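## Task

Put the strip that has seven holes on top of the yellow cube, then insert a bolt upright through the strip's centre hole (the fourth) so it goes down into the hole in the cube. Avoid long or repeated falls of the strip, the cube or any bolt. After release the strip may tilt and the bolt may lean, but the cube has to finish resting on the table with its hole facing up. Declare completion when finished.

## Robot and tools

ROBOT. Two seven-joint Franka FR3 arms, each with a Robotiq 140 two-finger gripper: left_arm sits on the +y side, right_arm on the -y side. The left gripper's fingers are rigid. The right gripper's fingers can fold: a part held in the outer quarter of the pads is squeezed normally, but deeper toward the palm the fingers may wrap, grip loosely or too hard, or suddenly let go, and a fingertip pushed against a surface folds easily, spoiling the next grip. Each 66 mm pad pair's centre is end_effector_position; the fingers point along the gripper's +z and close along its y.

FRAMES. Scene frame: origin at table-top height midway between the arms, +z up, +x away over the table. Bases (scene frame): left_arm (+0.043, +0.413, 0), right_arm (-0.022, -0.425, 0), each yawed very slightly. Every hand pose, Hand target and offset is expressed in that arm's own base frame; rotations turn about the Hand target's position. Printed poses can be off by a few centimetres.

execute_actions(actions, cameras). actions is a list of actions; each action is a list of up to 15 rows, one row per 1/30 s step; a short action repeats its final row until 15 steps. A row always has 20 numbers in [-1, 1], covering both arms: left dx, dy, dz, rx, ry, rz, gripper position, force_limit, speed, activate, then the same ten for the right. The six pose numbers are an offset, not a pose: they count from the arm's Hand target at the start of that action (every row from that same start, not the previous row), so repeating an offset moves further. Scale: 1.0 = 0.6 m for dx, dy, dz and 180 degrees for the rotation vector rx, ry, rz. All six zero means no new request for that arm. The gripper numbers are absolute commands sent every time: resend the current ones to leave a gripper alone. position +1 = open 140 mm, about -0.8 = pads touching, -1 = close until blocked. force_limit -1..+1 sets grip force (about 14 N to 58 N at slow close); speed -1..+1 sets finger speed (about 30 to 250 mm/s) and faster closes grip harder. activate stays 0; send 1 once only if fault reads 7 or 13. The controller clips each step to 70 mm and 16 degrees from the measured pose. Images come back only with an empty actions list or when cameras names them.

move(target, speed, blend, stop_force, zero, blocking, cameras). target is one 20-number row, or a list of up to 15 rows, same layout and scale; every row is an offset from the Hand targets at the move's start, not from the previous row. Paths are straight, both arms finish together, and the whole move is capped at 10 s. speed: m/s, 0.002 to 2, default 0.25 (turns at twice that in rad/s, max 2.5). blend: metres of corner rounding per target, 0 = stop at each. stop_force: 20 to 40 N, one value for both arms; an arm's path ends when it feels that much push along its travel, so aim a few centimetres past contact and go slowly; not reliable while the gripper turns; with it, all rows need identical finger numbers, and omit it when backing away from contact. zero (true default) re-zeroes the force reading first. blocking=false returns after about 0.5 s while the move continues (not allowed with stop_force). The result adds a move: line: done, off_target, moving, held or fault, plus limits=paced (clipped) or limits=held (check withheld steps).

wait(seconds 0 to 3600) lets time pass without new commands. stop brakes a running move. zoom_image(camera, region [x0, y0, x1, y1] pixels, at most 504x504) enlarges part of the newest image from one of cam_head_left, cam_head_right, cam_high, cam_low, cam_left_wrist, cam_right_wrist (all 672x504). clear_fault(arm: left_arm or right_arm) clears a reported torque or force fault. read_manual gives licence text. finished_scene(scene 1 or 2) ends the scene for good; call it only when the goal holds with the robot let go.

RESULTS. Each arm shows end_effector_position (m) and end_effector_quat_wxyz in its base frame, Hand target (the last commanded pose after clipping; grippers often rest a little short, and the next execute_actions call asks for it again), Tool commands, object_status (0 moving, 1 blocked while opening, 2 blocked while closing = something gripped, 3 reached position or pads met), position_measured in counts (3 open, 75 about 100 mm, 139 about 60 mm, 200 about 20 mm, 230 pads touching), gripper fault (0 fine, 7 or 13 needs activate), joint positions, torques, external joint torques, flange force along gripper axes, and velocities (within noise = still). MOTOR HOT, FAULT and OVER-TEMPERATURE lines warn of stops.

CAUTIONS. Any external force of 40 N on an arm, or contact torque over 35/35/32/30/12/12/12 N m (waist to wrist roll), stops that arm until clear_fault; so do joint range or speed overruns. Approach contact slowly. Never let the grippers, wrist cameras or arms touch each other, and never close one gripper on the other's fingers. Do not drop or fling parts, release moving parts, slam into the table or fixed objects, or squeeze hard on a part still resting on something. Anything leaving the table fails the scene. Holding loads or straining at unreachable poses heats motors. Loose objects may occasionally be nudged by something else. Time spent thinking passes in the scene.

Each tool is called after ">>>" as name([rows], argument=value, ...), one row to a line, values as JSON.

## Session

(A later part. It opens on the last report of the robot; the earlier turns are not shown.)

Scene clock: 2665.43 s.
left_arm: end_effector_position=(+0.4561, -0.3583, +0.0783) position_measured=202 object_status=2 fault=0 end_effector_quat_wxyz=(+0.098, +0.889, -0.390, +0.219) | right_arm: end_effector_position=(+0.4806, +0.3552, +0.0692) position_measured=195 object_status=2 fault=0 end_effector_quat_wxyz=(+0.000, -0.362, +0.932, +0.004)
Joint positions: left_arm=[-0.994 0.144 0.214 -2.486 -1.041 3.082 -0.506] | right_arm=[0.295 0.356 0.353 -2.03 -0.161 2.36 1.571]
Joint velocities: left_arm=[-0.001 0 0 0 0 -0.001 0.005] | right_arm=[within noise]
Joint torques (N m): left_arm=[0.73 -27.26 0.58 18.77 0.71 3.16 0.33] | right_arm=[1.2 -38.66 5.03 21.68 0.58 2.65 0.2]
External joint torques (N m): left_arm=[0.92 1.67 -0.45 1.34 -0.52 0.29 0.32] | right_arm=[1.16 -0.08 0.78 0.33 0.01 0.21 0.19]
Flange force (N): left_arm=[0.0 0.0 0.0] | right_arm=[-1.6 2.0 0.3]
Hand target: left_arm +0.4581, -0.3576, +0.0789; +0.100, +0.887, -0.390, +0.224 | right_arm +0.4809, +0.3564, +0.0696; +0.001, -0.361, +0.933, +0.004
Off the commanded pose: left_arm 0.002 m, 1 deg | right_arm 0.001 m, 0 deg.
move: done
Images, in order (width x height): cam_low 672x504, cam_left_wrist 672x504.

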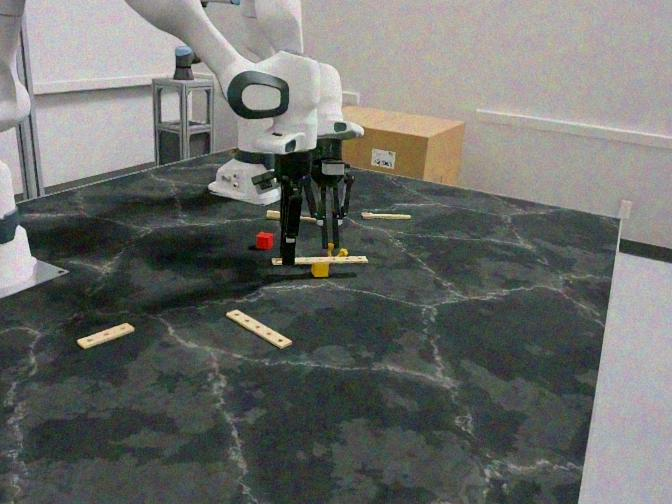

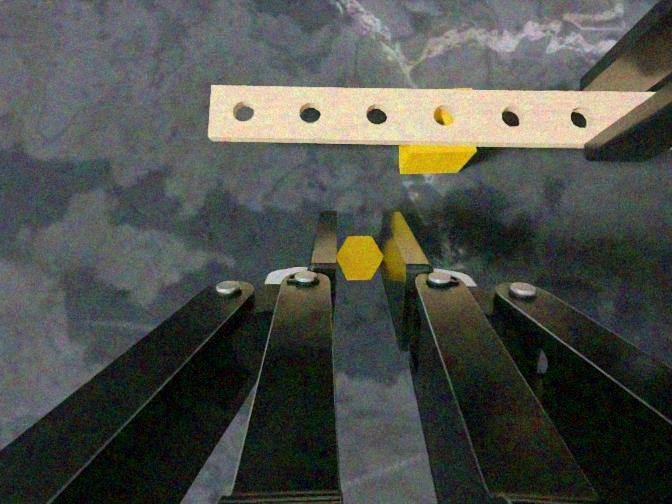

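>>> move(target=[0,0,-0.02,0,0,0,-1,-0.5,-1,0,0,0,0,0,0,0,-1,-0.5,-1,0], speed=[0.02], cameras=["cam_low"])

>>> zoom_image(camera="cam_low", region=[310, 225, 350, 265])

>>> move(target=[0,0,-0.003,0,0,0,-1,-0.5,-1,0,0,0,0,0,0,0,-1,-0.5,-1,0], speed=[0.01])

>>> move(target=[0,0,-0.003,0,0,0,-1,-0.5,-1,0,0,0,0,0,0,0,-1,-0.5,-1,0], speed=[0.01])

Scene clock: 2675.60 s.
left_arm: end_effector_position=(+0.4566, -0.3590, +0.0673) position_measured=202 object_status=2 fault=0 end_effector_quat_wxyz=(+0.100, +0.888, -0.391, +0.221) | right_arm: end_effector_position=(+0.4806, +0.3552, +0.0692) position_measured=195 object_status=2 fault=0 end_effector_quat_wxyz=(+0.000, -0.362, +0.932, +0.004)
Joint positions: left_arm=[-0.929 0.179 0.137 -2.458 -1.18 3.096 -0.373] | right_arm=[0.295 0.356 0.353 -2.03 -0.161 2.36 1.571]
Joint velocities: left_arm=[-0.001 -0.001 0.001 -0.001 0 -0.001 0.007] | right_arm=[within noise]
Joint torques (N m): left_arm=[0.82 -27.73 0.6 18.08 0.7 2.99 0.22] | right_arm=[1.21 -38.66 5.02 21.72 0.59 2.64 0.22]
External joint torques (N m): left_arm=[0.88 2.39 -0.5 1.19 -0.54 0.28 0.2] | right_arm=[1.02 -0.21 0.65 0.49 0.02 0.22 0.22]
Flange force (N): left_arm=[0.0 0.0 0.0] | right_arm=[-1.8 1.8 0.1]
Hand target: left_arm +0.4581, -0.3576, +0.0669; +0.100, +0.887, -0.390, +0.224 | right_arm +0.4809, +0.3564, +0.0696; +0.001, -0.361, +0.933, +0.004
Off the commanded pose: left_arm 0.002 m, 0 deg | right_arm 0.001 m, 0 deg.
move: done

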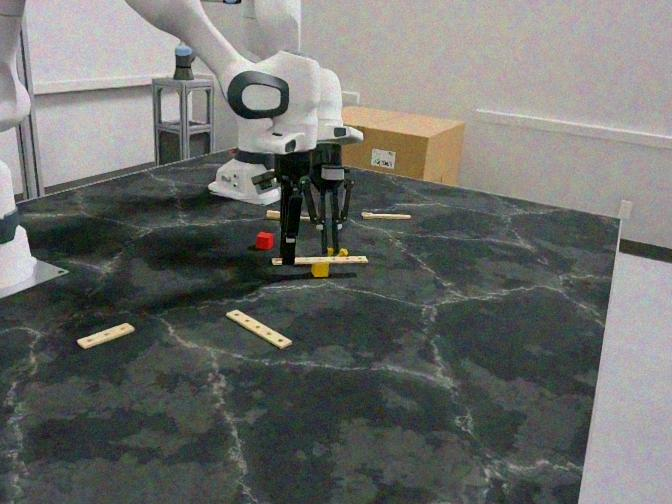

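Scaled by 12.600 from the camera's image (finer frame: 960x720).

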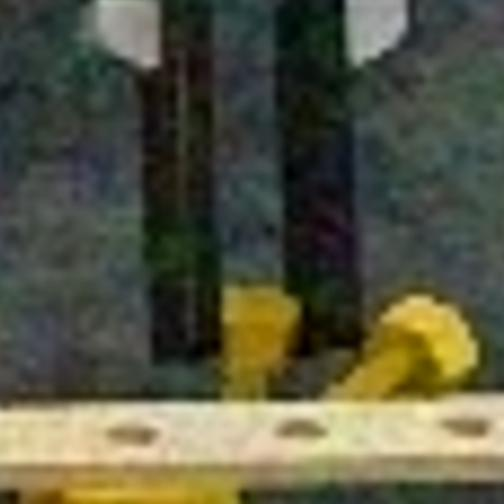

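Scene clock: 2676.87 s.
left_arm: end_effector_position=(+0.4576, -0.3599, +0.0673) position_measured=202 object_status=2 fault=0 end_effector_quat_wxyz=(+0.102, +0.887, -0.391, +0.224) | right_arm: end_effector_position=(+0.4806, +0.3552, +0.0692) position_measured=195 object_status=2 fault=0 end_effector_quat_wxyz=(+0.000, -0.362, +0.932, +0.004)
Joint positions: left_arm=[-0.908 0.183 0.112 -2.449 -1.229 3.101 -0.325] | right_arm=[0.295 0.356 0.353 -2.03 -0.161 2.36 1.571]
Joint velocities: left_arm=[0 0 0 -0.001 0 0.001 0.005] | right_arm=[within noise]
Joint torques (N m): left_arm=[0.9 -26.82 0.55 17.28 0.67 2.77 0.4] | right_arm=[1.19 -38.67 5.03 21.7 0.58 2.65 0.2]
External joint torques (N m): left_arm=[1.13 3.75 -0.3 0.29 -0.62 0.12 0.38] | right_arm=[1.11 0 0.72 0.28 0.01 0.2 0.2]
Flange force (N): left_arm=[0.0 0.0 0.0] | right_arm=[-1.6 1.9 0.5]
Hand target: left_arm +0.4581, -0.3576, +0.0651; +0.100, +0.887, -0.390, +0.224 | right_arm +0.4809, +0.3564, +0.0696; +0.001, -0.361, +0.933, +0.004
Off the commanded pose: left_arm 0.003 m, 0 deg | right_arm 0.001 m, 0 deg.
move: done

Scene clock: 2677.87 s.
left_arm: end_effector_position=(+0.4586, -0.3609, +0.0674) position_measured=202 object_status=2 fault=0 end_effector_quat_wxyz=(+0.102, +0.886, -0.391, +0.226) | right_arm: end_effector_position=(+0.4806, +0.3552, +0.0692) position_measured=195 object_status=2 fault=0 end_effector_quat_wxyz=(+0.000, -0.362, +0.932, +0.004)
Joint positions: left_arm=[-0.897 0.186 0.099 -2.443 -1.256 3.105 -0.299] | right_arm=[0.295 0.356 0.353 -2.03 -0.161 2.36 1.571]
Joint velocities: left_arm=[0.001 0 -0.001 0.001 -0.001 0.001 0.006] | right_arm=[within noise]
Joint torques (N m): left_arm=[1.04 -25.75 0.62 16.57 0.64 2.6 0.29] | right_arm=[1.2 -38.66 4.99 21.69 0.59 2.65 0.17]
External joint torques (N m): left_arm=[1.21 4.88 -0.25 -0.39 -0.66 -0.01 0.27] | right_arm=[1.1 -0.33 0.71 0.52 0.02 0.24 0.17]
Flange force (N): left_arm=[0.0 0.0 0.0] | right_arm=[-1.6 1.8 -0.1]
Hand target: left_arm +0.4581, -0.3576, +0.0633; +0.100, +0.887, -0.390, +0.224 | right_arm +0.4809, +0.3564, +0.0696; +0.001, -0.361, +0.933, +0.004
Off the commanded pose: left_arm 0.005 m, 0 deg | right_arm 0.001 m, 0 deg.
move: off_target (left_arm)

>>> move([
  [0.0137,-0.0147,0.002,0,0,0,-1,-0.5,-1,0,0,0,0,0,0,0,-1,-0.5,-1,0],
  [0.0238,-0.0257,-0.0055,0,0,0,-1,-0.5,-1,0,0,0,0,0,0,0,-1,-0.5,-1,0],
], speed=[0.02,0.02], blend=0.002, cameras=["cam_left_wrist"])

>>> zoom_image(camera="cam_left_wrist", region=[330, 228, 390, 288])

Scene clock: 2689.53 s.
left_arm: end_effector_position=(+0.4744, -0.3726, +0.0629) position_measured=202 object_status=2 fault=0 end_effector_quat_wxyz=(+0.099, +0.887, -0.390, +0.228) | right_arm: end_effector_position=(+0.4806, +0.3552, +0.0692) position_measured=195 object_status=2 fault=0 end_effector_quat_wxyz=(+0.000, -0.362, +0.932, +0.004)
Joint positions: left_arm=[-0.91 0.24 0.118 -2.386 -1.215 3.101 -0.339] | right_arm=[0.295 0.356 0.353 -2.03 -0.161 2.36 1.571]
Joint velocities: left_arm=[0 0.001 0 0 0.001 -0.001 -0.006] | right_arm=[within noise]
Joint torques (N m): left_arm=[0.12 -28.82 2.02 17.34 1.23 2.28 -0.04] | right_arm=[1.23 -38.69 5 21.69 0.59 2.64 0.2]
External joint torques (N m): left_arm=[0.39 3.6 0.82 0.25 -0.07 -0.39 -0.06] | right_arm=[1.21 -0.16 0.76 0.35 0.02 0.21 0.2]
Flange force (N): left_arm=[0.0 0.0 0.0] | right_arm=[-1.5 2.1 0.2]
Hand target: left_arm +0.4724, -0.3730, +0.0600; +0.100, +0.887, -0.390, +0.224 | right_arm +0.4809, +0.3564, +0.0696; +0.001, -0.361, +0.933, +0.004
Off the commanded pose: left_arm 0.004 m, 0 deg | right_arm 0.001 m, 0 deg.
move: off_target (left_arm)

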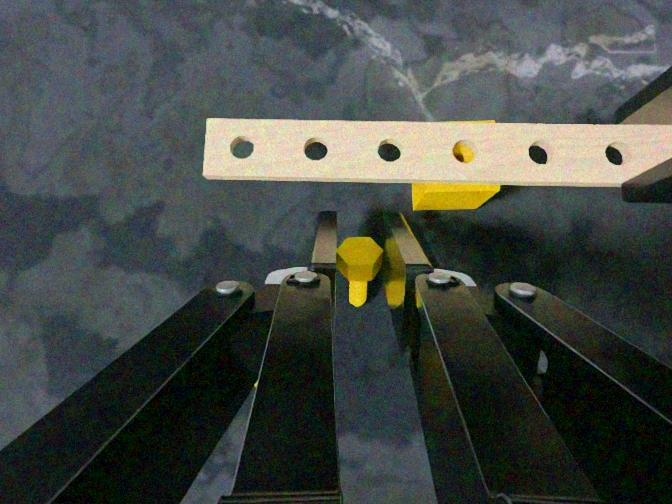

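Scaled by 8.400 from the camera's image (finer frame: 960x720).

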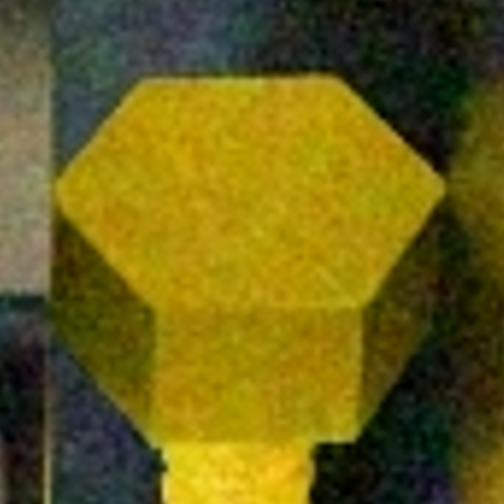

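>>> move([
  [-0.02,0.021,0.08,0,0,0,-1,-0.5,-1,0,0,0,0,0,0,0,-1,-0.5,-1,0],
  [-0.06,0.06,0.12,0.0611,0.0567,0,-1,-0.5,-1,0,0,0,0,0,0,0,-1,-0.5,-1,0],
], speed=[0.06,0.06])

Scene clock: 2715.10 s.
left_arm: end_effector_position=(+0.4362, -0.3371, +0.1309) position_measured=202 object_status=2 fault=0 end_effector_quat_wxyz=(+0.050, +0.909, -0.401, +0.107) | right_arm: end_effector_position=(+0.4806, +0.3552, +0.0692) position_measured=195 object_status=2 fault=0 end_effector_quat_wxyz=(+0.000, -0.362, +0.932, +0.004)
Joint positions: left_arm=[-1.015 -0.027 0.372 -2.433 -0.08 2.638 -1.317] | right_arm=[0.295 0.356 0.353 -2.03 -0.161 2.36 1.571]
Joint velocities: left_arm=[0 0 0 0 0 0 -0.006] | right_arm=[within noise]
Joint torques (N m): left_arm=[0.28 -25.25 -0.62 23.18 0.76 2.85 0.03] | right_arm=[1.22 -38.65 5.02 21.7 0.58 2.65 0.2]
External joint torques (N m): left_arm=[0.36 1.19 -0.23 1.33 0.13 -0.31 0.02] | right_arm=[1.19 -0.13 0.78 0.38 0.01 0.22 0.2]
Flange force (N): left_arm=[7.3 -1.6 2.2] | right_arm=[-1.7 2.0 0.3]
Hand target: left_arm +0.4364, -0.3370, +0.1320; +0.049, +0.909, -0.400, +0.106 | right_arm +0.4809, +0.3564, +0.0696; +0.001, -0.361, +0.933, +0.004
Off the commanded pose: left_arm 0.001 m, 0 deg | right_arm 0.001 m, 0 deg.
move: done

>>> move(target=[0.0523,-0.057,0.0,-0.22,-0.2043,0,-1,-0.5,-1,0,0,0,0,0,0,0,-1,-0.5,-1,0], speed=0.12, cameras=["cam_left_wrist"])

Scene clock: 2727.50 s.
left_arm: end_effector_position=(+0.4660, -0.3722, +0.1307) position_measured=202 object_status=2 fault=0 end_effector_quat_wxyz=(+0.222, +0.761, -0.340, +0.507) | right_arm: end_effector_position=(+0.4806, +0.3552, +0.0692) position_measured=195 object_status=2 fault=0 end_effector_quat_wxyz=(+0.000, -0.362, +0.932, +0.004)
Joint positions: left_arm=[-0.711 0.547 0.216 -2.696 0.339 4.436 -1.645] | right_arm=[0.295 0.356 0.353 -2.03 -0.161 2.36 1.571]
Joint velocities: left_arm=[-0.001 0 -0.001 0 0 0.005 0.001] | right_arm=[within noise]
Joint torques (N m): left_arm=[0.68 -28.94 2.04 8.69 -0.77 3.71 -0.07] | right_arm=[1.24 -38.66 5.02 21.7 0.58 2.65 0.19]
External joint torques (N m): left_arm=[0.76 2.41 -0.57 1.39 -0.42 0.31 -0.1] | right_arm=[1.2 -0.22 0.77 0.42 0.01 0.22 0.19]
Flange force (N): left_arm=[-10.3 -1.5 8.9] | right_arm=[-1.6 2.0 0.1]
Hand target: left_arm +0.4678, -0.3712, +0.1320; +0.223, +0.761, -0.336, +0.509 | right_arm +0.4809, +0.3564, +0.0696; +0.001, -0.361, +0.933, +0.004
Off the commanded pose: left_arm 0.002 m, 1 deg | right_arm 0.001 m, 0 deg.
move: done; limits=paced

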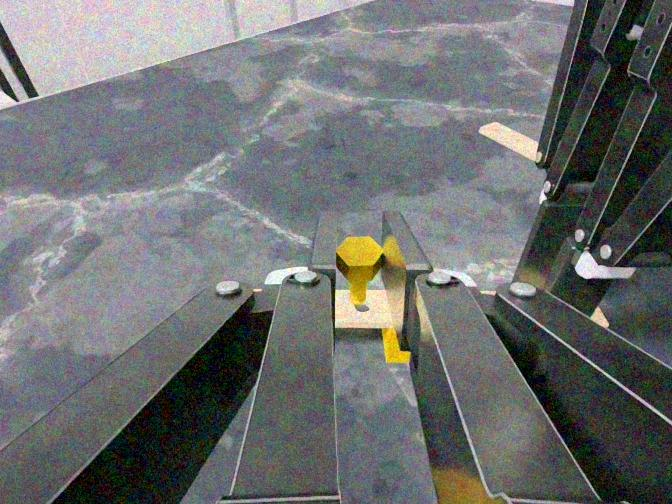

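>>> move([
  [-0.013,-0.0788,-0.033,0,0,0,-1,-0.5,-1,0,0.0003,0.0022,0.001,0,0,0,-1,-0.5,-1,0],
  [-0.013,-0.0788,-0.0615,0,0,0,-1,-0.5,-1,0,0.0003,0.0022,0.001,0,0,0,-1,-0.5,-1,0],
], speed=[0.05,0.02], cameras=["cam_left_wrist","cam_low"])

>>> zoom_image(camera="cam_left_wrist", region=[335, 275, 385, 325])

>>> zoom_image(camera="cam_left_wrist", region=[330, 228, 390, 288])

>>> zoom_image(camera="cam_low", region=[300, 235, 340, 275])

Scene clock: 2741.87 s.
left_arm: end_effector_position=(+0.4594, -0.4181, +0.0939) position_measured=202 object_status=2 fault=0 end_effector_quat_wxyz=(+0.223, +0.762, -0.336, +0.506) | right_arm: end_effector_position=(+0.4811, +0.3573, +0.0705) position_measured=195 object_status=2 fault=0 end_effector_quat_wxyz=(+0.001, -0.363, +0.932, +0.004)
Joint positions: left_arm=[-0.787 0.685 0.144 -2.586 0.183 4.451 -1.644] | right_arm=[0.297 0.356 0.352 -2.027 -0.161 2.36 1.571]
Joint velocities: left_arm=[0 -0.001 -0.001 0.001 0 0.005 -0.001] | right_arm=[within noise]
Joint torques (N m): left_arm=[-0.1 -31.67 2.22 8.12 -0.76 3.78 0.33] | right_arm=[1.15 -38.64 4.63 22.19 0.57 2.52 0.24]
External joint torques (N m): left_arm=[0.05 2.56 -0.25 1.51 -0.45 0.38 0.31] | right_arm=[1.12 -0.25 0.41 0.93 0 0.1 0.24]
Flange force (N): left_arm=[-10.3 0.4 8.6] | right_arm=[-3.8 1.6 -0.2]
Hand target: left_arm +0.4600, -0.4185, +0.0951; +0.223, +0.761, -0.336, +0.509 | right_arm +0.4811, +0.3577, +0.0702; +0.001, -0.361, +0.933, +0.004
Off the commanded pose: left_arm 0.001 m, 0 deg | right_arm 0.001 m, 0 deg.
move: done
Images, in order (width x height): cam_low 672x504, cam_left_wrist 672x504.

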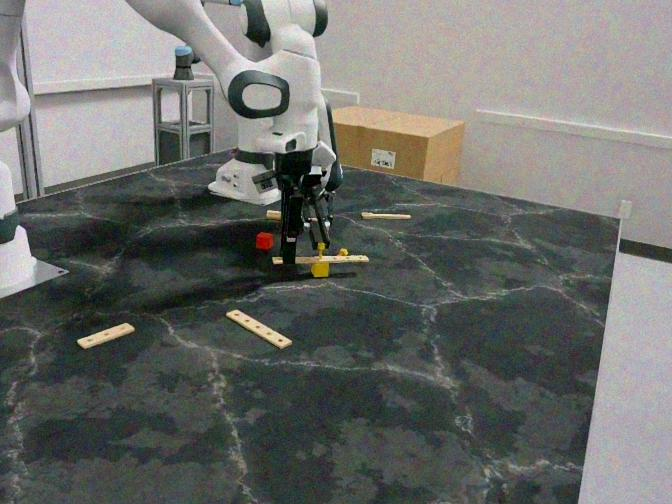

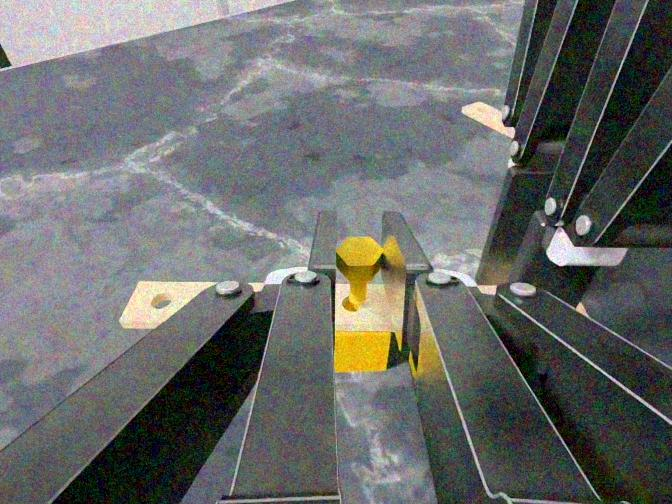

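Scaled by 10.080 from the camera's image (finer frame: 960x720).

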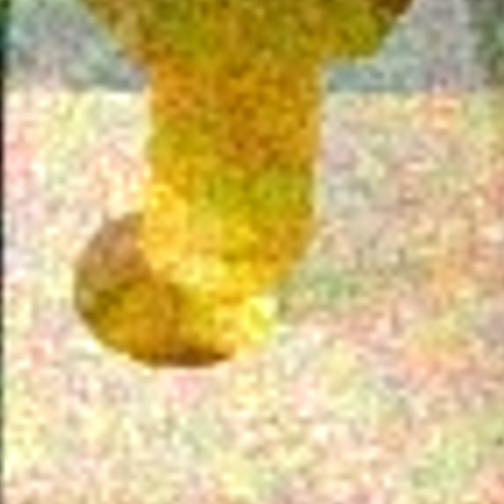

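Scaled by 8.400 from the camera's image (finer frame: 960x720).

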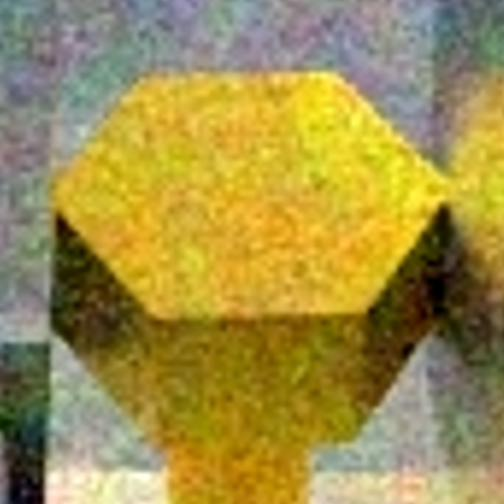

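Scaled by 12.600 from the camera's image (finer frame: 960x720).

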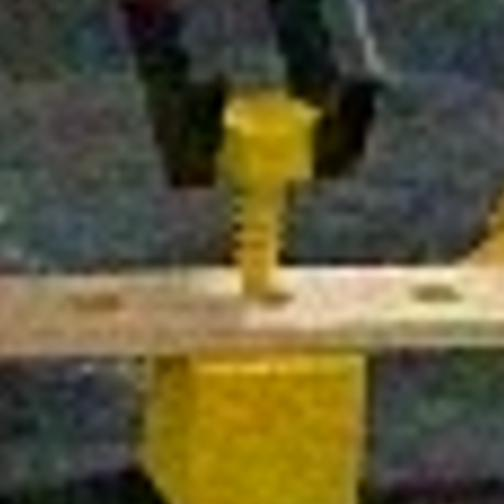

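>>> move(target=[0,0,0.002,0,0,0,-1,-0.5,-1,0,-0.0012,-0.0032,0.000,0,0,0,-1,-0.5,-1,0], speed=[0.02], cameras=["cam_left_wrist"])

>>> zoom_image(camera="cam_left_wrist", region=[335, 275, 385, 325])

Scene clock: 2747.53 s.
left_arm: end_effector_position=(+0.4592, -0.4184, +0.0941) position_measured=202 object_status=2 fault=0 end_effector_quat_wxyz=(+0.224, +0.762, -0.336, +0.506) | right_arm: end_effector_position=(+0.4795, +0.3563, +0.0693) position_measured=195 object_status=2 fault=0 end_effector_quat_wxyz=(+0.000, -0.363, +0.932, +0.004)
Joint positions: left_arm=[-0.788 0.685 0.144 -2.586 0.183 4.452 -1.644] | right_arm=[0.297 0.355 0.352 -2.031 -0.161 2.36 1.571]
Joint torques (N m): left_arm=[-0.1 -32.9 2.64 7.63 -0.66 3.44 0.32] | right_arm=[0.65 -39.74 4.65 21.08 0.57 2.65 0.1]
External joint torques (N m): left_arm=[0.15 1.38 0.25 0.95 -0.35 0.04 0.29] | right_arm=[0.58 -1.31 0.38 -0.17 0 0.22 0.1]
Flange force (N): left_arm=[-5.2 -0.2 5.2] | right_arm=[4.1 1.5 -1.7]
Hand target: left_arm +0.4600, -0.4185, +0.0963; +0.223, +0.761, -0.336, +0.509 | right_arm +0.4803, +0.3558, +0.0702; +0.001, -0.361, +0.933, +0.004
Off the commanded pose: left_arm 0.002 m, 0 deg | right_arm 0.001 m, 0 deg.
move: done

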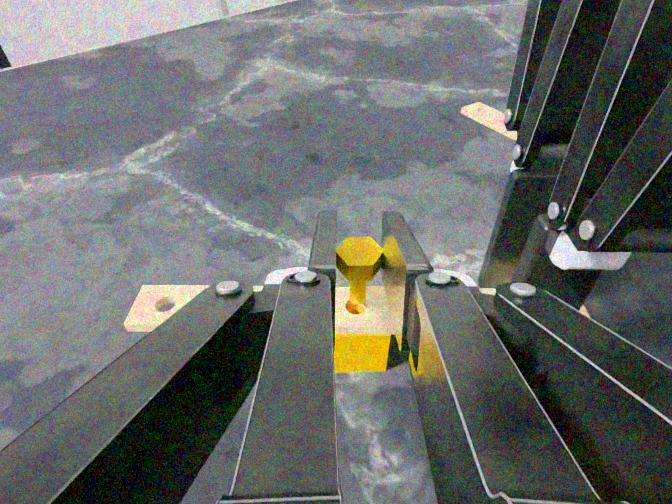

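Scaled by 10.080 from the camera's image (finer frame: 960x720).

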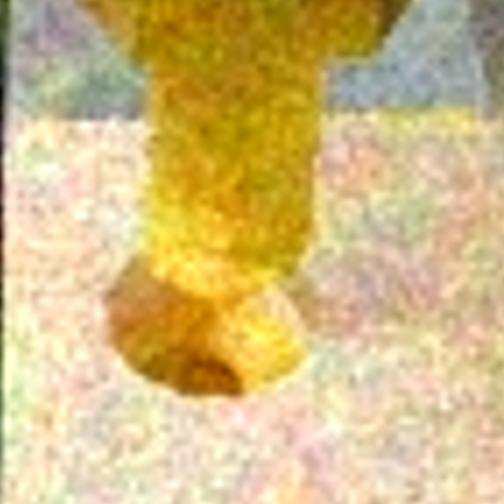

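>>> move(target=[-0.005,0.0055,0.01,0,0,0,-1,-0.5,-1,0,0,0,0.000,0,0,0,-1,-0.5,-1,0], speed=[0.02], cameras=["cam_right_wrist"])

>>> zoom_image(camera="cam_right_wrist", region=[322, 320, 394, 402])

Scene clock: 2760.47 s.
left_arm: end_effector_position=(+0.4573, -0.4147, +0.1005) position_measured=202 object_status=2 fault=0 end_effector_quat_wxyz=(+0.223, +0.762, -0.334, +0.507) | right_arm: end_effector_position=(+0.4795, +0.3563, +0.0693) position_measured=195 object_status=2 fault=0 end_effector_quat_wxyz=(+0.000, -0.363, +0.932, +0.004)
Joint positions: left_arm=[-0.789 0.662 0.147 -2.607 0.183 4.452 -1.644] | right_arm=[0.297 0.355 0.352 -2.031 -0.161 2.36 1.571]
Joint torques (N m): left_arm=[-0.21 -32.79 2.72 7.48 -0.47 3.44 0.35] | right_arm=[0.63 -39.73 4.68 21.08 0.58 2.64 0.13]
External joint torques (N m): left_arm=[-0.1 1.06 0.26 0.73 -0.14 0.03 0.32] | right_arm=[0.59 -1.36 0.44 -0.18 0.01 0.21 0.13]
Flange force (N): left_arm=[-4.0 -0.2 3.9] | right_arm=[4.2 1.6 -1.8]
Hand target: left_arm +0.4570, -0.4152, +0.1023; +0.223, +0.761, -0.336, +0.509 | right_arm +0.4803, +0.3558, +0.0702; +0.001, -0.361, +0.933, +0.004
Off the commanded pose: left_arm 0.002 m, 0 deg | right_arm 0.001 m, 0 deg.
move: done

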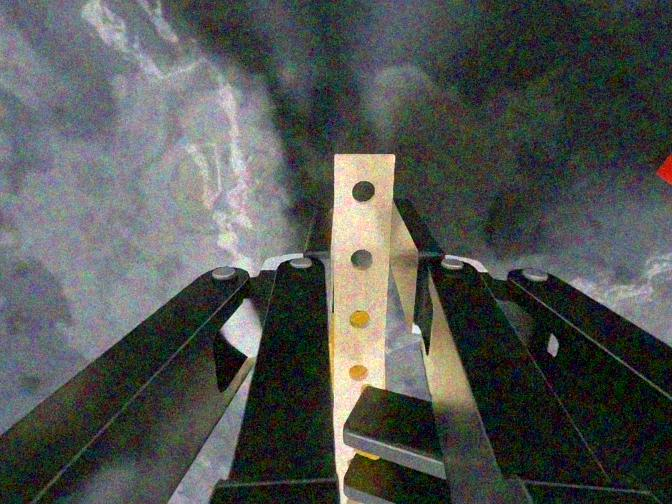

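Scaled by 6.146 from the camera's image (finer frame: 960x720).

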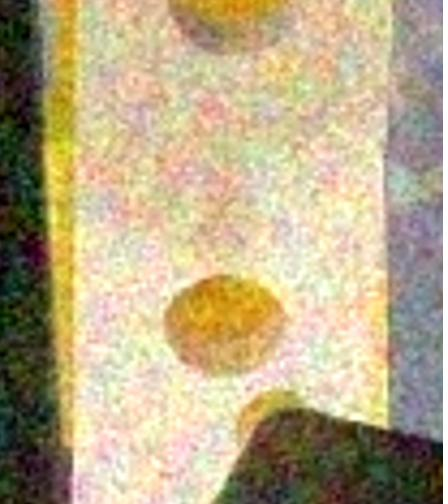

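>>> move([
  [0,0,0.0,0,0,0,-1,-0.5,-1,0,0.0,0,0.006,0,0,0,-1,-0.5,-1,0],
  [0,0,0.0,0,0,0,-1,-0.5,-1,0,0.0045,-0.005,0.006,0,0,0,-1,-0.5,-1,0],
  [0.005,-0.0055,0.0,0,0,0,-1,-0.5,-1,0,0.0045,-0.005,0.001,0,0,0,-1,-0.5,-1,0],
], speed=[0.02,0.02,0.01], cameras=["cam_left_wrist","cam_right_wrist"])

>>> zoom_image(camera="cam_left_wrist", region=[335, 275, 385, 325])

>>> zoom_image(camera="cam_right_wrist", region=[322, 320, 394, 402])

Scene clock: 2787.83 s.
left_arm: end_effector_position=(+0.4596, -0.4175, +0.1024) position_measured=202 object_status=2 fault=0 end_effector_quat_wxyz=(+0.224, +0.761, -0.335, +0.509) | right_arm: end_effector_position=(+0.4819, +0.3531, +0.0712) position_measured=195 object_status=2 fault=0 end_effector_quat_wxyz=(+0.000, -0.359, +0.933, +0.004)
Joint positions: left_arm=[-0.79 0.662 0.147 -2.598 0.183 4.448 -1.644] | right_arm=[0.291 0.351 0.352 -2.031 -0.158 2.357 1.571]
Joint velocities: left_arm=[0.001 0.001 -0.001 0.002 0.001 -0.003 0] | right_arm=[within noise]
Joint torques (N m): left_arm=[-0.13 -32.12 2.39 7.92 -0.47 3.17 0.22] | right_arm=[0.55 -38.48 4.85 21.77 0.47 2.79 -0.22]
External joint torques (N m): left_arm=[0.08 1.84 0 1.04 -0.17 -0.22 0.19] | right_arm=[0.58 -0.08 0.73 0.43 -0.11 0.37 -0.22]
Flange force (N): left_arm=[-6.0 -0.6 6.7] | right_arm=[-1.1 0.5 0.3]
Hand target: left_arm +0.4600, -0.4185, +0.1023; +0.223, +0.761, -0.336, +0.509 | right_arm +0.4830, +0.3528, +0.0708; +0.001, -0.361, +0.933, +0.004
Off the commanded pose: left_arm 0.001 m, 0 deg | right_arm 0.001 m, 0 deg.
move: done

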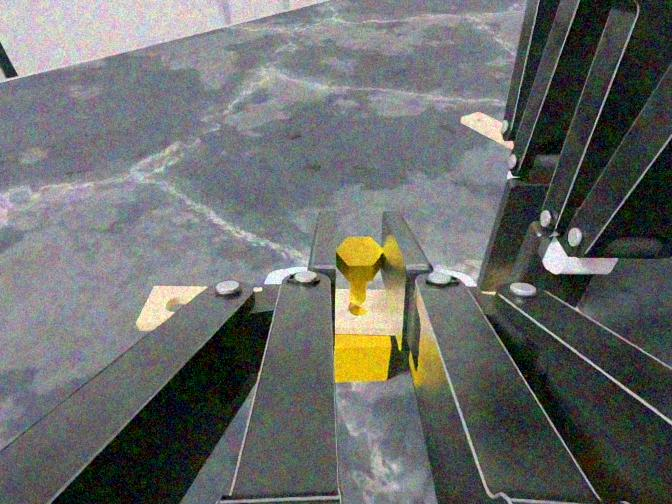

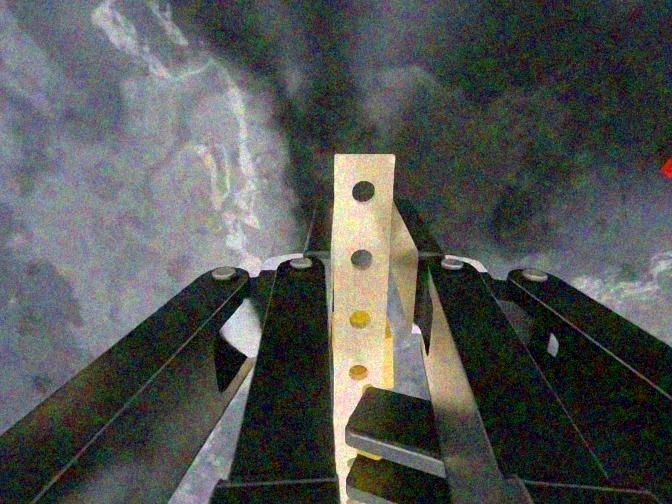

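Scaled by 10.080 from the camera's image (finer frame: 960x720).

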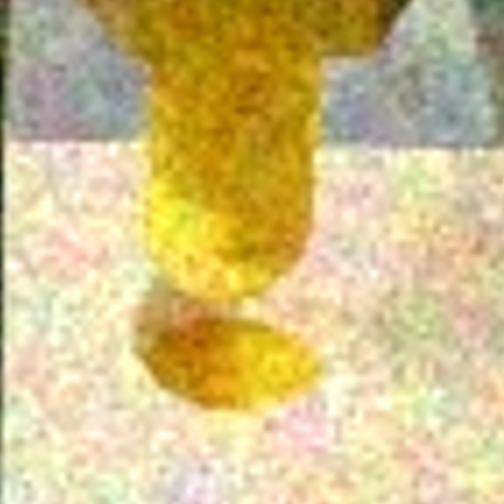

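Scaled by 6.146 from the camera's image (finer frame: 960x720).

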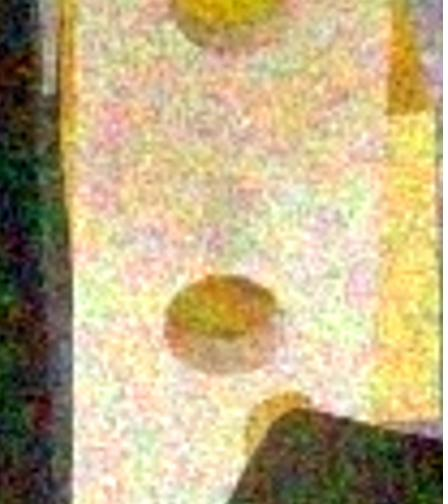

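>>> zoom_image(camera="cam_left_wrist", region=[330, 300, 400, 385])

>>> zoom_image(camera="cam_left_wrist", region=[346, 300, 374, 328])

Scaled by 5.929 from the camera's image (finer frame: 960x720).

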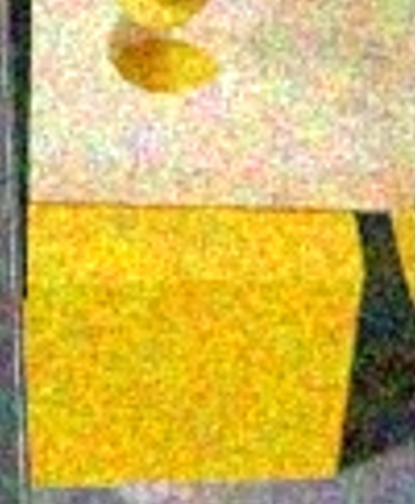

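Scaled by 18.000 from the camera's image (finer frame: 960x720).

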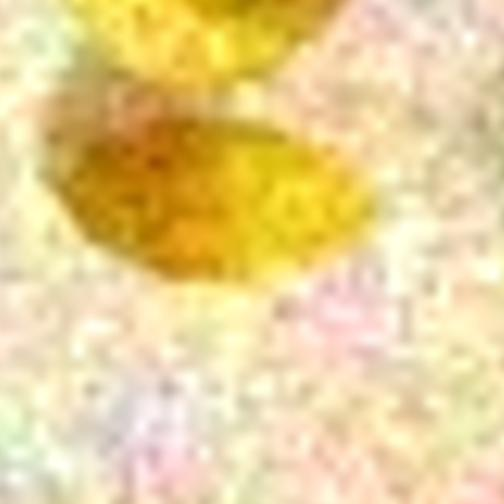

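>>> move([
  [0,0,0.0,0,0,0,-1,-0.5,-1,0,-0.0026,0.0027,0.0015,0,0,0,-1,-0.5,-1,0],
  [0.0,0.0,0.0,0,0,0,-1,-0.5,-1,0,-0.0024,0.0023,-0.003,0,0,0,-1,-0.5,-1,0],
], speed=[0.02,0.01], cameras=["cam_left_wrist","cam_right_wrist"])

>>> zoom_image(camera="cam_left_wrist", region=[346, 300, 374, 328])

>>> zoom_image(camera="cam_right_wrist", region=[322, 320, 394, 402])

>>> zoom_image(camera="cam_left_wrist", region=[330, 300, 400, 385])

>>> zoom_image(camera="cam_right_wrist", region=[346, 358, 370, 382])

Scene clock: 2820.20 s.
left_arm: end_effector_position=(+0.4597, -0.4175, +0.1022) position_measured=202 object_status=2 fault=0 end_effector_quat_wxyz=(+0.223, +0.761, -0.335, +0.509) | right_arm: end_effector_position=(+0.4819, +0.3535, +0.0699) position_measured=195 object_status=2 fault=0 end_effector_quat_wxyz=(+0.000, -0.360, +0.933, +0.004)
Joint positions: left_arm=[-0.79 0.662 0.147 -2.598 0.183 4.448 -1.644] | right_arm=[0.291 0.354 0.352 -2.031 -0.159 2.361 1.571]
Joint velocities: left_arm=[within noise] | right_arm=[0 0.002 0.002 0 -0.002 0.004 0.001]
Joint torques (N m): left_arm=[-0.1 -32.11 2.35 8.22 -0.49 3.16 0.26] | right_arm=[1.05 -39.52 5.05 21.51 0.25 2.87 0.01]
External joint torques (N m): left_arm=[0.11 1.9 -0.05 1.32 -0.18 -0.24 0.23] | right_arm=[1.16 -0.9 0.94 0.05 -0.32 0.41 0.01]
Flange force (N): left_arm=[-6.4 -0.7 7.7] | right_arm=[1.9 2.1 -0.5]
Hand target: left_arm +0.4600, -0.4185, +0.1023; +0.223, +0.761, -0.336, +0.509 | right_arm +0.4816, +0.3542, +0.0690; +0.001, -0.361, +0.933, +0.004
Off the commanded pose: left_arm 0.001 m, 0 deg | right_arm 0.001 m, 0 deg.
move: done

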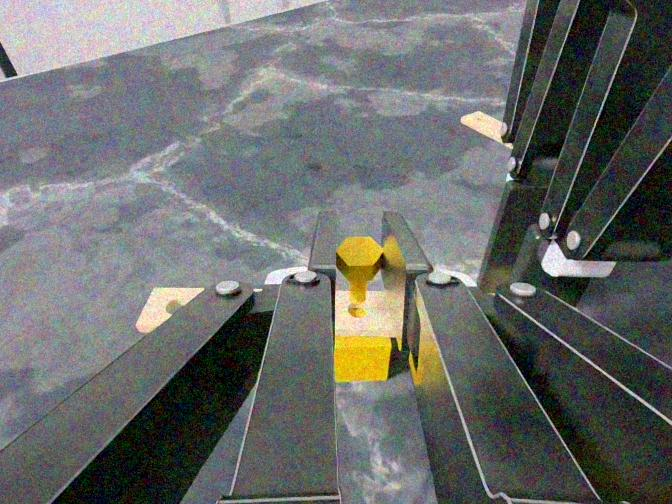

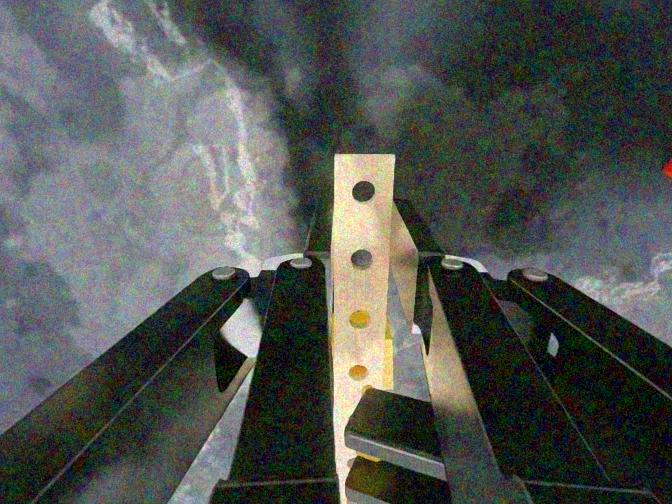

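Scaled by 18.000 from the camera's image (finer frame: 960x720).

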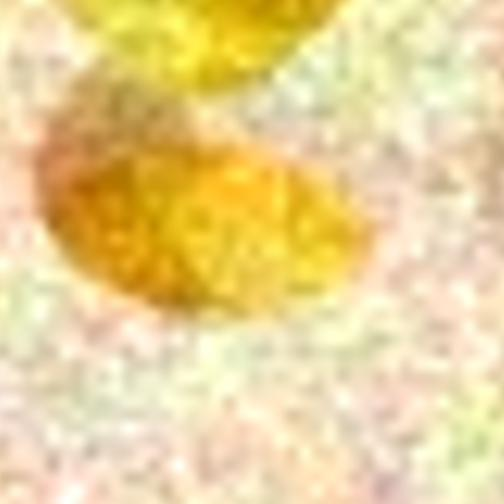

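Scaled by 6.146 from the camera's image (finer frame: 960x720).

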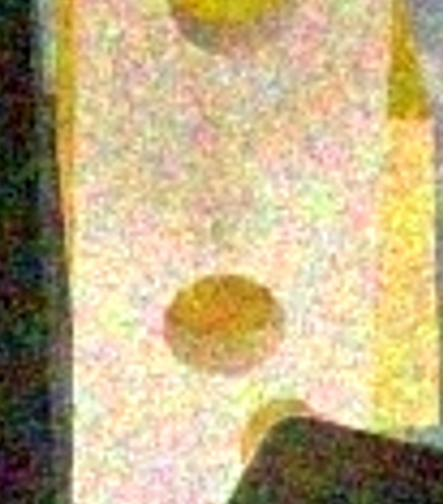

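Scaled by 5.929 from the camera's image (finer frame: 960x720).

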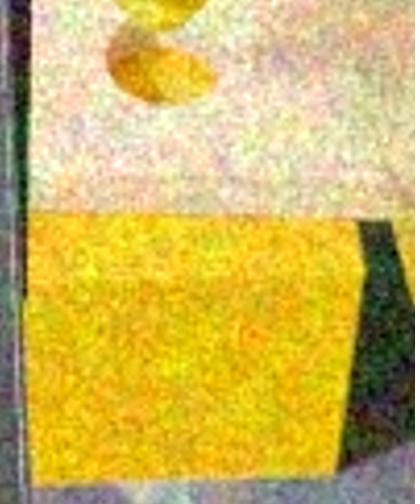

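Scaled by 21.000 from the camera's image (finer frame: 960x720).

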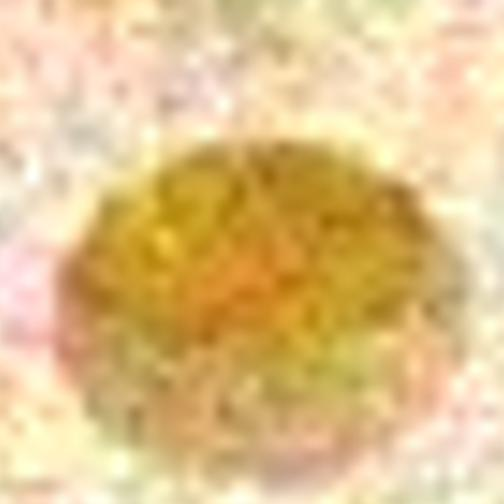

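>>> move([
  [0,0,0.0,0,0,0,-1,-0.5,-1,0,-0.0028,0.0036,0.0035,0,0,0,-1,-0.5,-1,0],
  [0.0,0.0,0.0,0,0,0,-1,-0.5,-1,0,-0.0026,0.0033,0.0005,0,0,0,-1,-0.5,-1,0],
], speed=[0.02,0.01], cameras=["cam_left_wrist","cam_right_wrist"])

>>> zoom_image(camera="cam_left_wrist", region=[346, 300, 374, 328])

>>> zoom_image(camera="cam_right_wrist", region=[322, 320, 394, 402])

>>> zoom_image(camera="cam_left_wrist", region=[330, 300, 400, 385])

Scene clock: 2830.90 s.
left_arm: end_effector_position=(+0.4597, -0.4175, +0.1022) position_measured=202 object_status=2 fault=0 end_effector_quat_wxyz=(+0.223, +0.761, -0.335, +0.509) | right_arm: end_effector_position=(+0.4803, +0.3559, +0.0699) position_measured=195 object_status=2 fault=0 end_effector_quat_wxyz=(+0.000, -0.362, +0.932, +0.004)
Joint positions: left_arm=[-0.79 0.662 0.147 -2.598 0.183 4.448 -1.644] | right_arm=[0.295 0.354 0.353 -2.032 -0.159 2.362 1.571]
Joint torques (N m): left_arm=[-0.11 -32.1 2.37 8.2 -0.48 3.17 0.23] | right_arm=[0.95 -38.94 4.7 21.3 0.34 2.71 0.21]
External joint torques (N m): left_arm=[-0.01 1.97 -0.11 1.27 -0.15 -0.24 0.2] | right_arm=[0.9 -0.68 0.48 0.1 -0.24 0.29 0.21]
Flange force (N): left_arm=[-6.6 -0.4 7.7] | right_arm=[0.9 1.9 -0.2]
Hand target: left_arm +0.4600, -0.4185, +0.1023; +0.223, +0.761, -0.336, +0.509 | right_arm +0.4800, +0.3562, +0.0693; +0.001, -0.361, +0.933, +0.004
Off the commanded pose: left_arm 0.001 m, 0 deg | right_arm 0.001 m, 0 deg.
move: done

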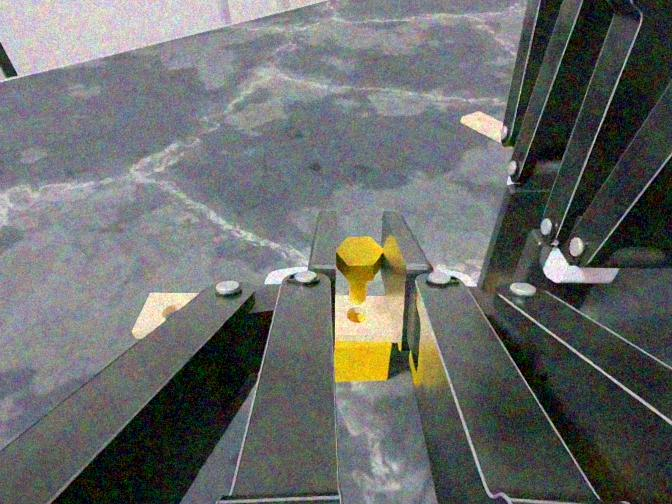

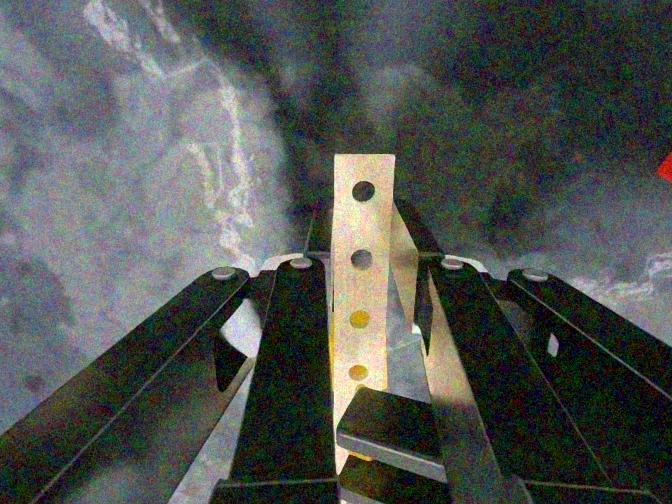

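Scaled by 18.000 from the camera's image (finer frame: 960x720).

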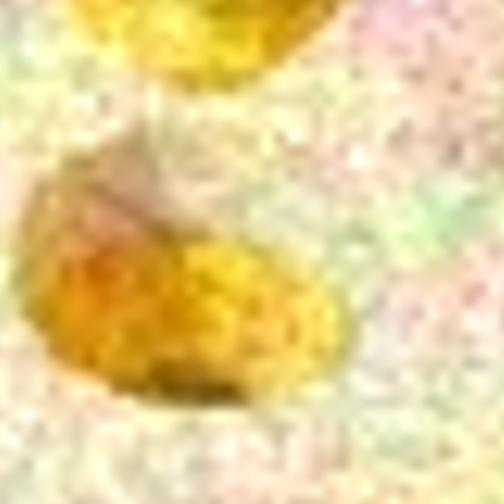

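Scaled by 6.146 from the camera's image (finer frame: 960x720).

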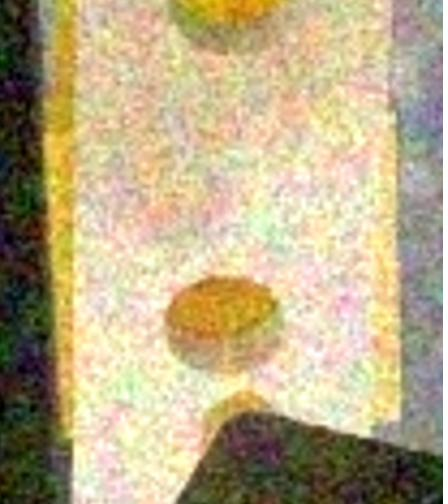

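Scaled by 5.929 from the camera's image (finer frame: 960x720).

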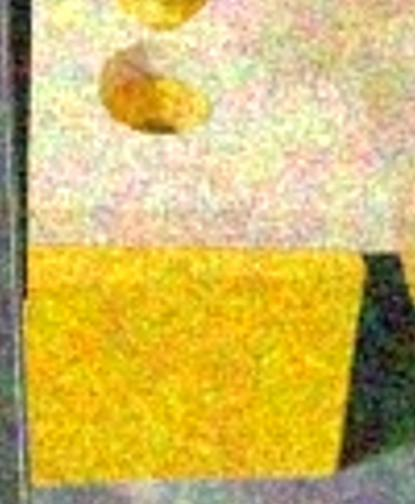

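>>> move([
  [0.0007,0.0012,-0.0165,0,0,0,-1,-0.5,-1,0,0,0,0,0,0,0,-1,-0.5,-1,0],
], speed=[0.02], cameras=["cam_left_wrist"])

>>> zoom_image(camera="cam_left_wrist", region=[346, 288, 374, 316])

Scene clock: 2843.50 s.
left_arm: end_effector_position=(+0.4596, -0.4177, +0.0912) position_measured=202 object_status=2 fault=0 end_effector_quat_wxyz=(+0.223, +0.762, -0.336, +0.507) | right_arm: end_effector_position=(+0.4802, +0.3558, +0.0698) position_measured=195 object_status=2 fault=0 end_effector_quat_wxyz=(+0.000, -0.362, +0.932, +0.004)
Joint positions: left_arm=[-0.79 0.695 0.147 -2.581 0.183 4.457 -1.644] | right_arm=[0.295 0.354 0.353 -2.032 -0.159 2.362 1.571]
Joint velocities: left_arm=[0.001 0.001 0 0.001 0 0.005 0] | right_arm=[within noise]
Joint torques (N m): left_arm=[0.29 -31.81 2.35 7.92 -0.49 3.6 0.21] | right_arm=[1.13 -38.98 4.64 21.5 0.35 2.71 0.2]
External joint torques (N m): left_arm=[0.42 2.49 -0.21 1.39 -0.15 0.2 0.18] | right_arm=[1.13 -0.59 0.45 0.22 -0.22 0.28 0.2]
Flange force (N): left_arm=[-9.6 -1.2 8.2] | right_arm=[0.0 2.0 0.0]
Hand target: left_arm +0.4604, -0.4177, +0.0924; +0.223, +0.761, -0.336, +0.509 | right_arm +0.4800, +0.3562, +0.0693; +0.001, -0.361, +0.933, +0.004
Off the commanded pose: left_arm 0.001 m, 0 deg | right_arm 0.001 m, 0 deg.
move: done

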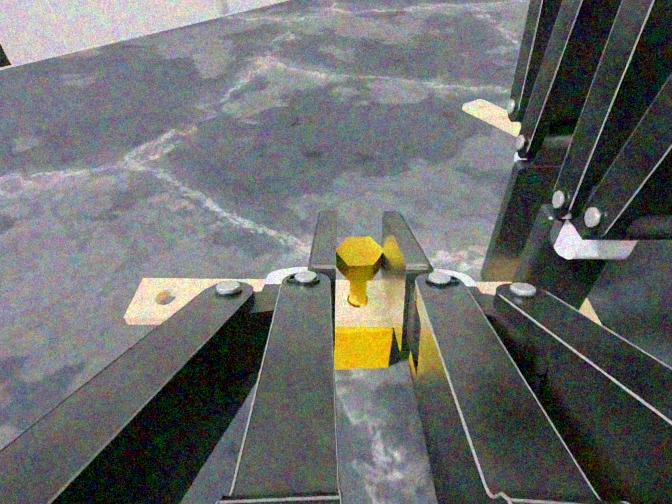

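Scaled by 18.000 from the camera's image (finer frame: 960x720).

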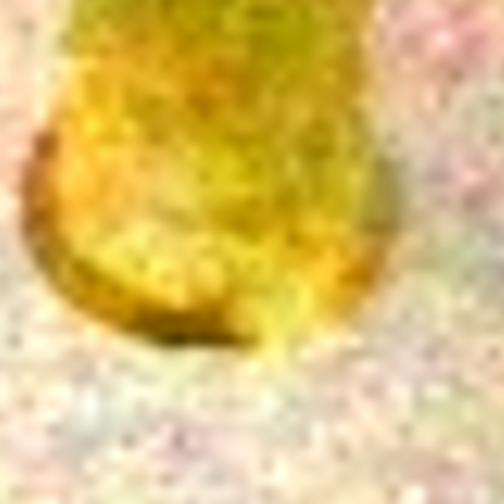

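>>> move([
  [0.0003,0.0005,-0.009,0,0,0,-1,-0.5,-1,0,0,0,0,0,0,0,-1,-0.5,-1,0],
], speed=[0.01], cameras=["cam_left_wrist"])

>>> zoom_image(camera="cam_left_wrist", region=[335, 275, 385, 325])

Scene clock: 2849.67 s.
left_arm: end_effector_position=(+0.4595, -0.4177, +0.0859) position_measured=202 object_status=2 fault=0 end_effector_quat_wxyz=(+0.223, +0.762, -0.337, +0.506) | right_arm: end_effector_position=(+0.4801, +0.3560, +0.0698) position_measured=195 object_status=2 fault=0 end_effector_quat_wxyz=(+0.000, -0.362, +0.932, +0.004)
Joint positions: left_arm=[-0.79 0.714 0.147 -2.571 0.183 4.467 -1.644] | right_arm=[0.296 0.354 0.353 -2.032 -0.159 2.362 1.571]
Joint velocities: left_arm=[0 0.002 0.001 0.001 0.001 0.003 0] | right_arm=[within noise]
Joint torques (N m): left_arm=[0.29 -32.26 2.33 7.4 -0.8 3.67 0.18] | right_arm=[1.03 -38.99 4.57 21.42 0.37 2.71 0.16]
External joint torques (N m): left_arm=[0.42 2.26 -0.32 1.11 -0.46 0.27 0.16] | right_arm=[0.92 -0.72 0.29 0.23 -0.2 0.3 0.16]
Flange force (N): left_arm=[-9.0 0.1 6.9] | right_arm=[0.5 1.6 -0.3]
Hand target: left_arm +0.4606, -0.4174, +0.0870; +0.223, +0.761, -0.336, +0.509 | right_arm +0.4800, +0.3562, +0.0693; +0.001, -0.361, +0.933, +0.004
Off the commanded pose: left_arm 0.002 m, 0 deg | right_arm 0.001 m, 0 deg.
move: done

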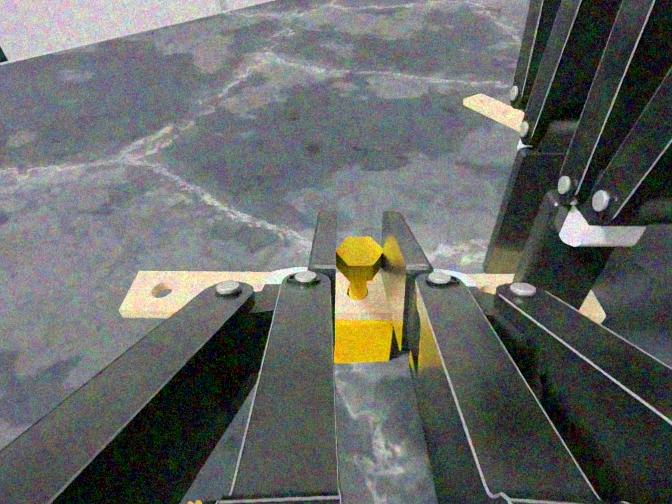

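Scaled by 10.080 from the camera's image (finer frame: 960x720).

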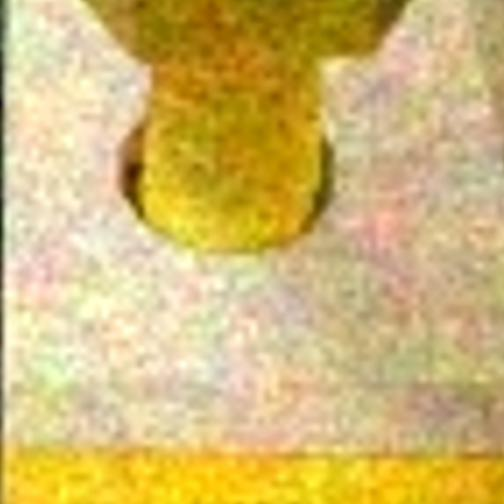

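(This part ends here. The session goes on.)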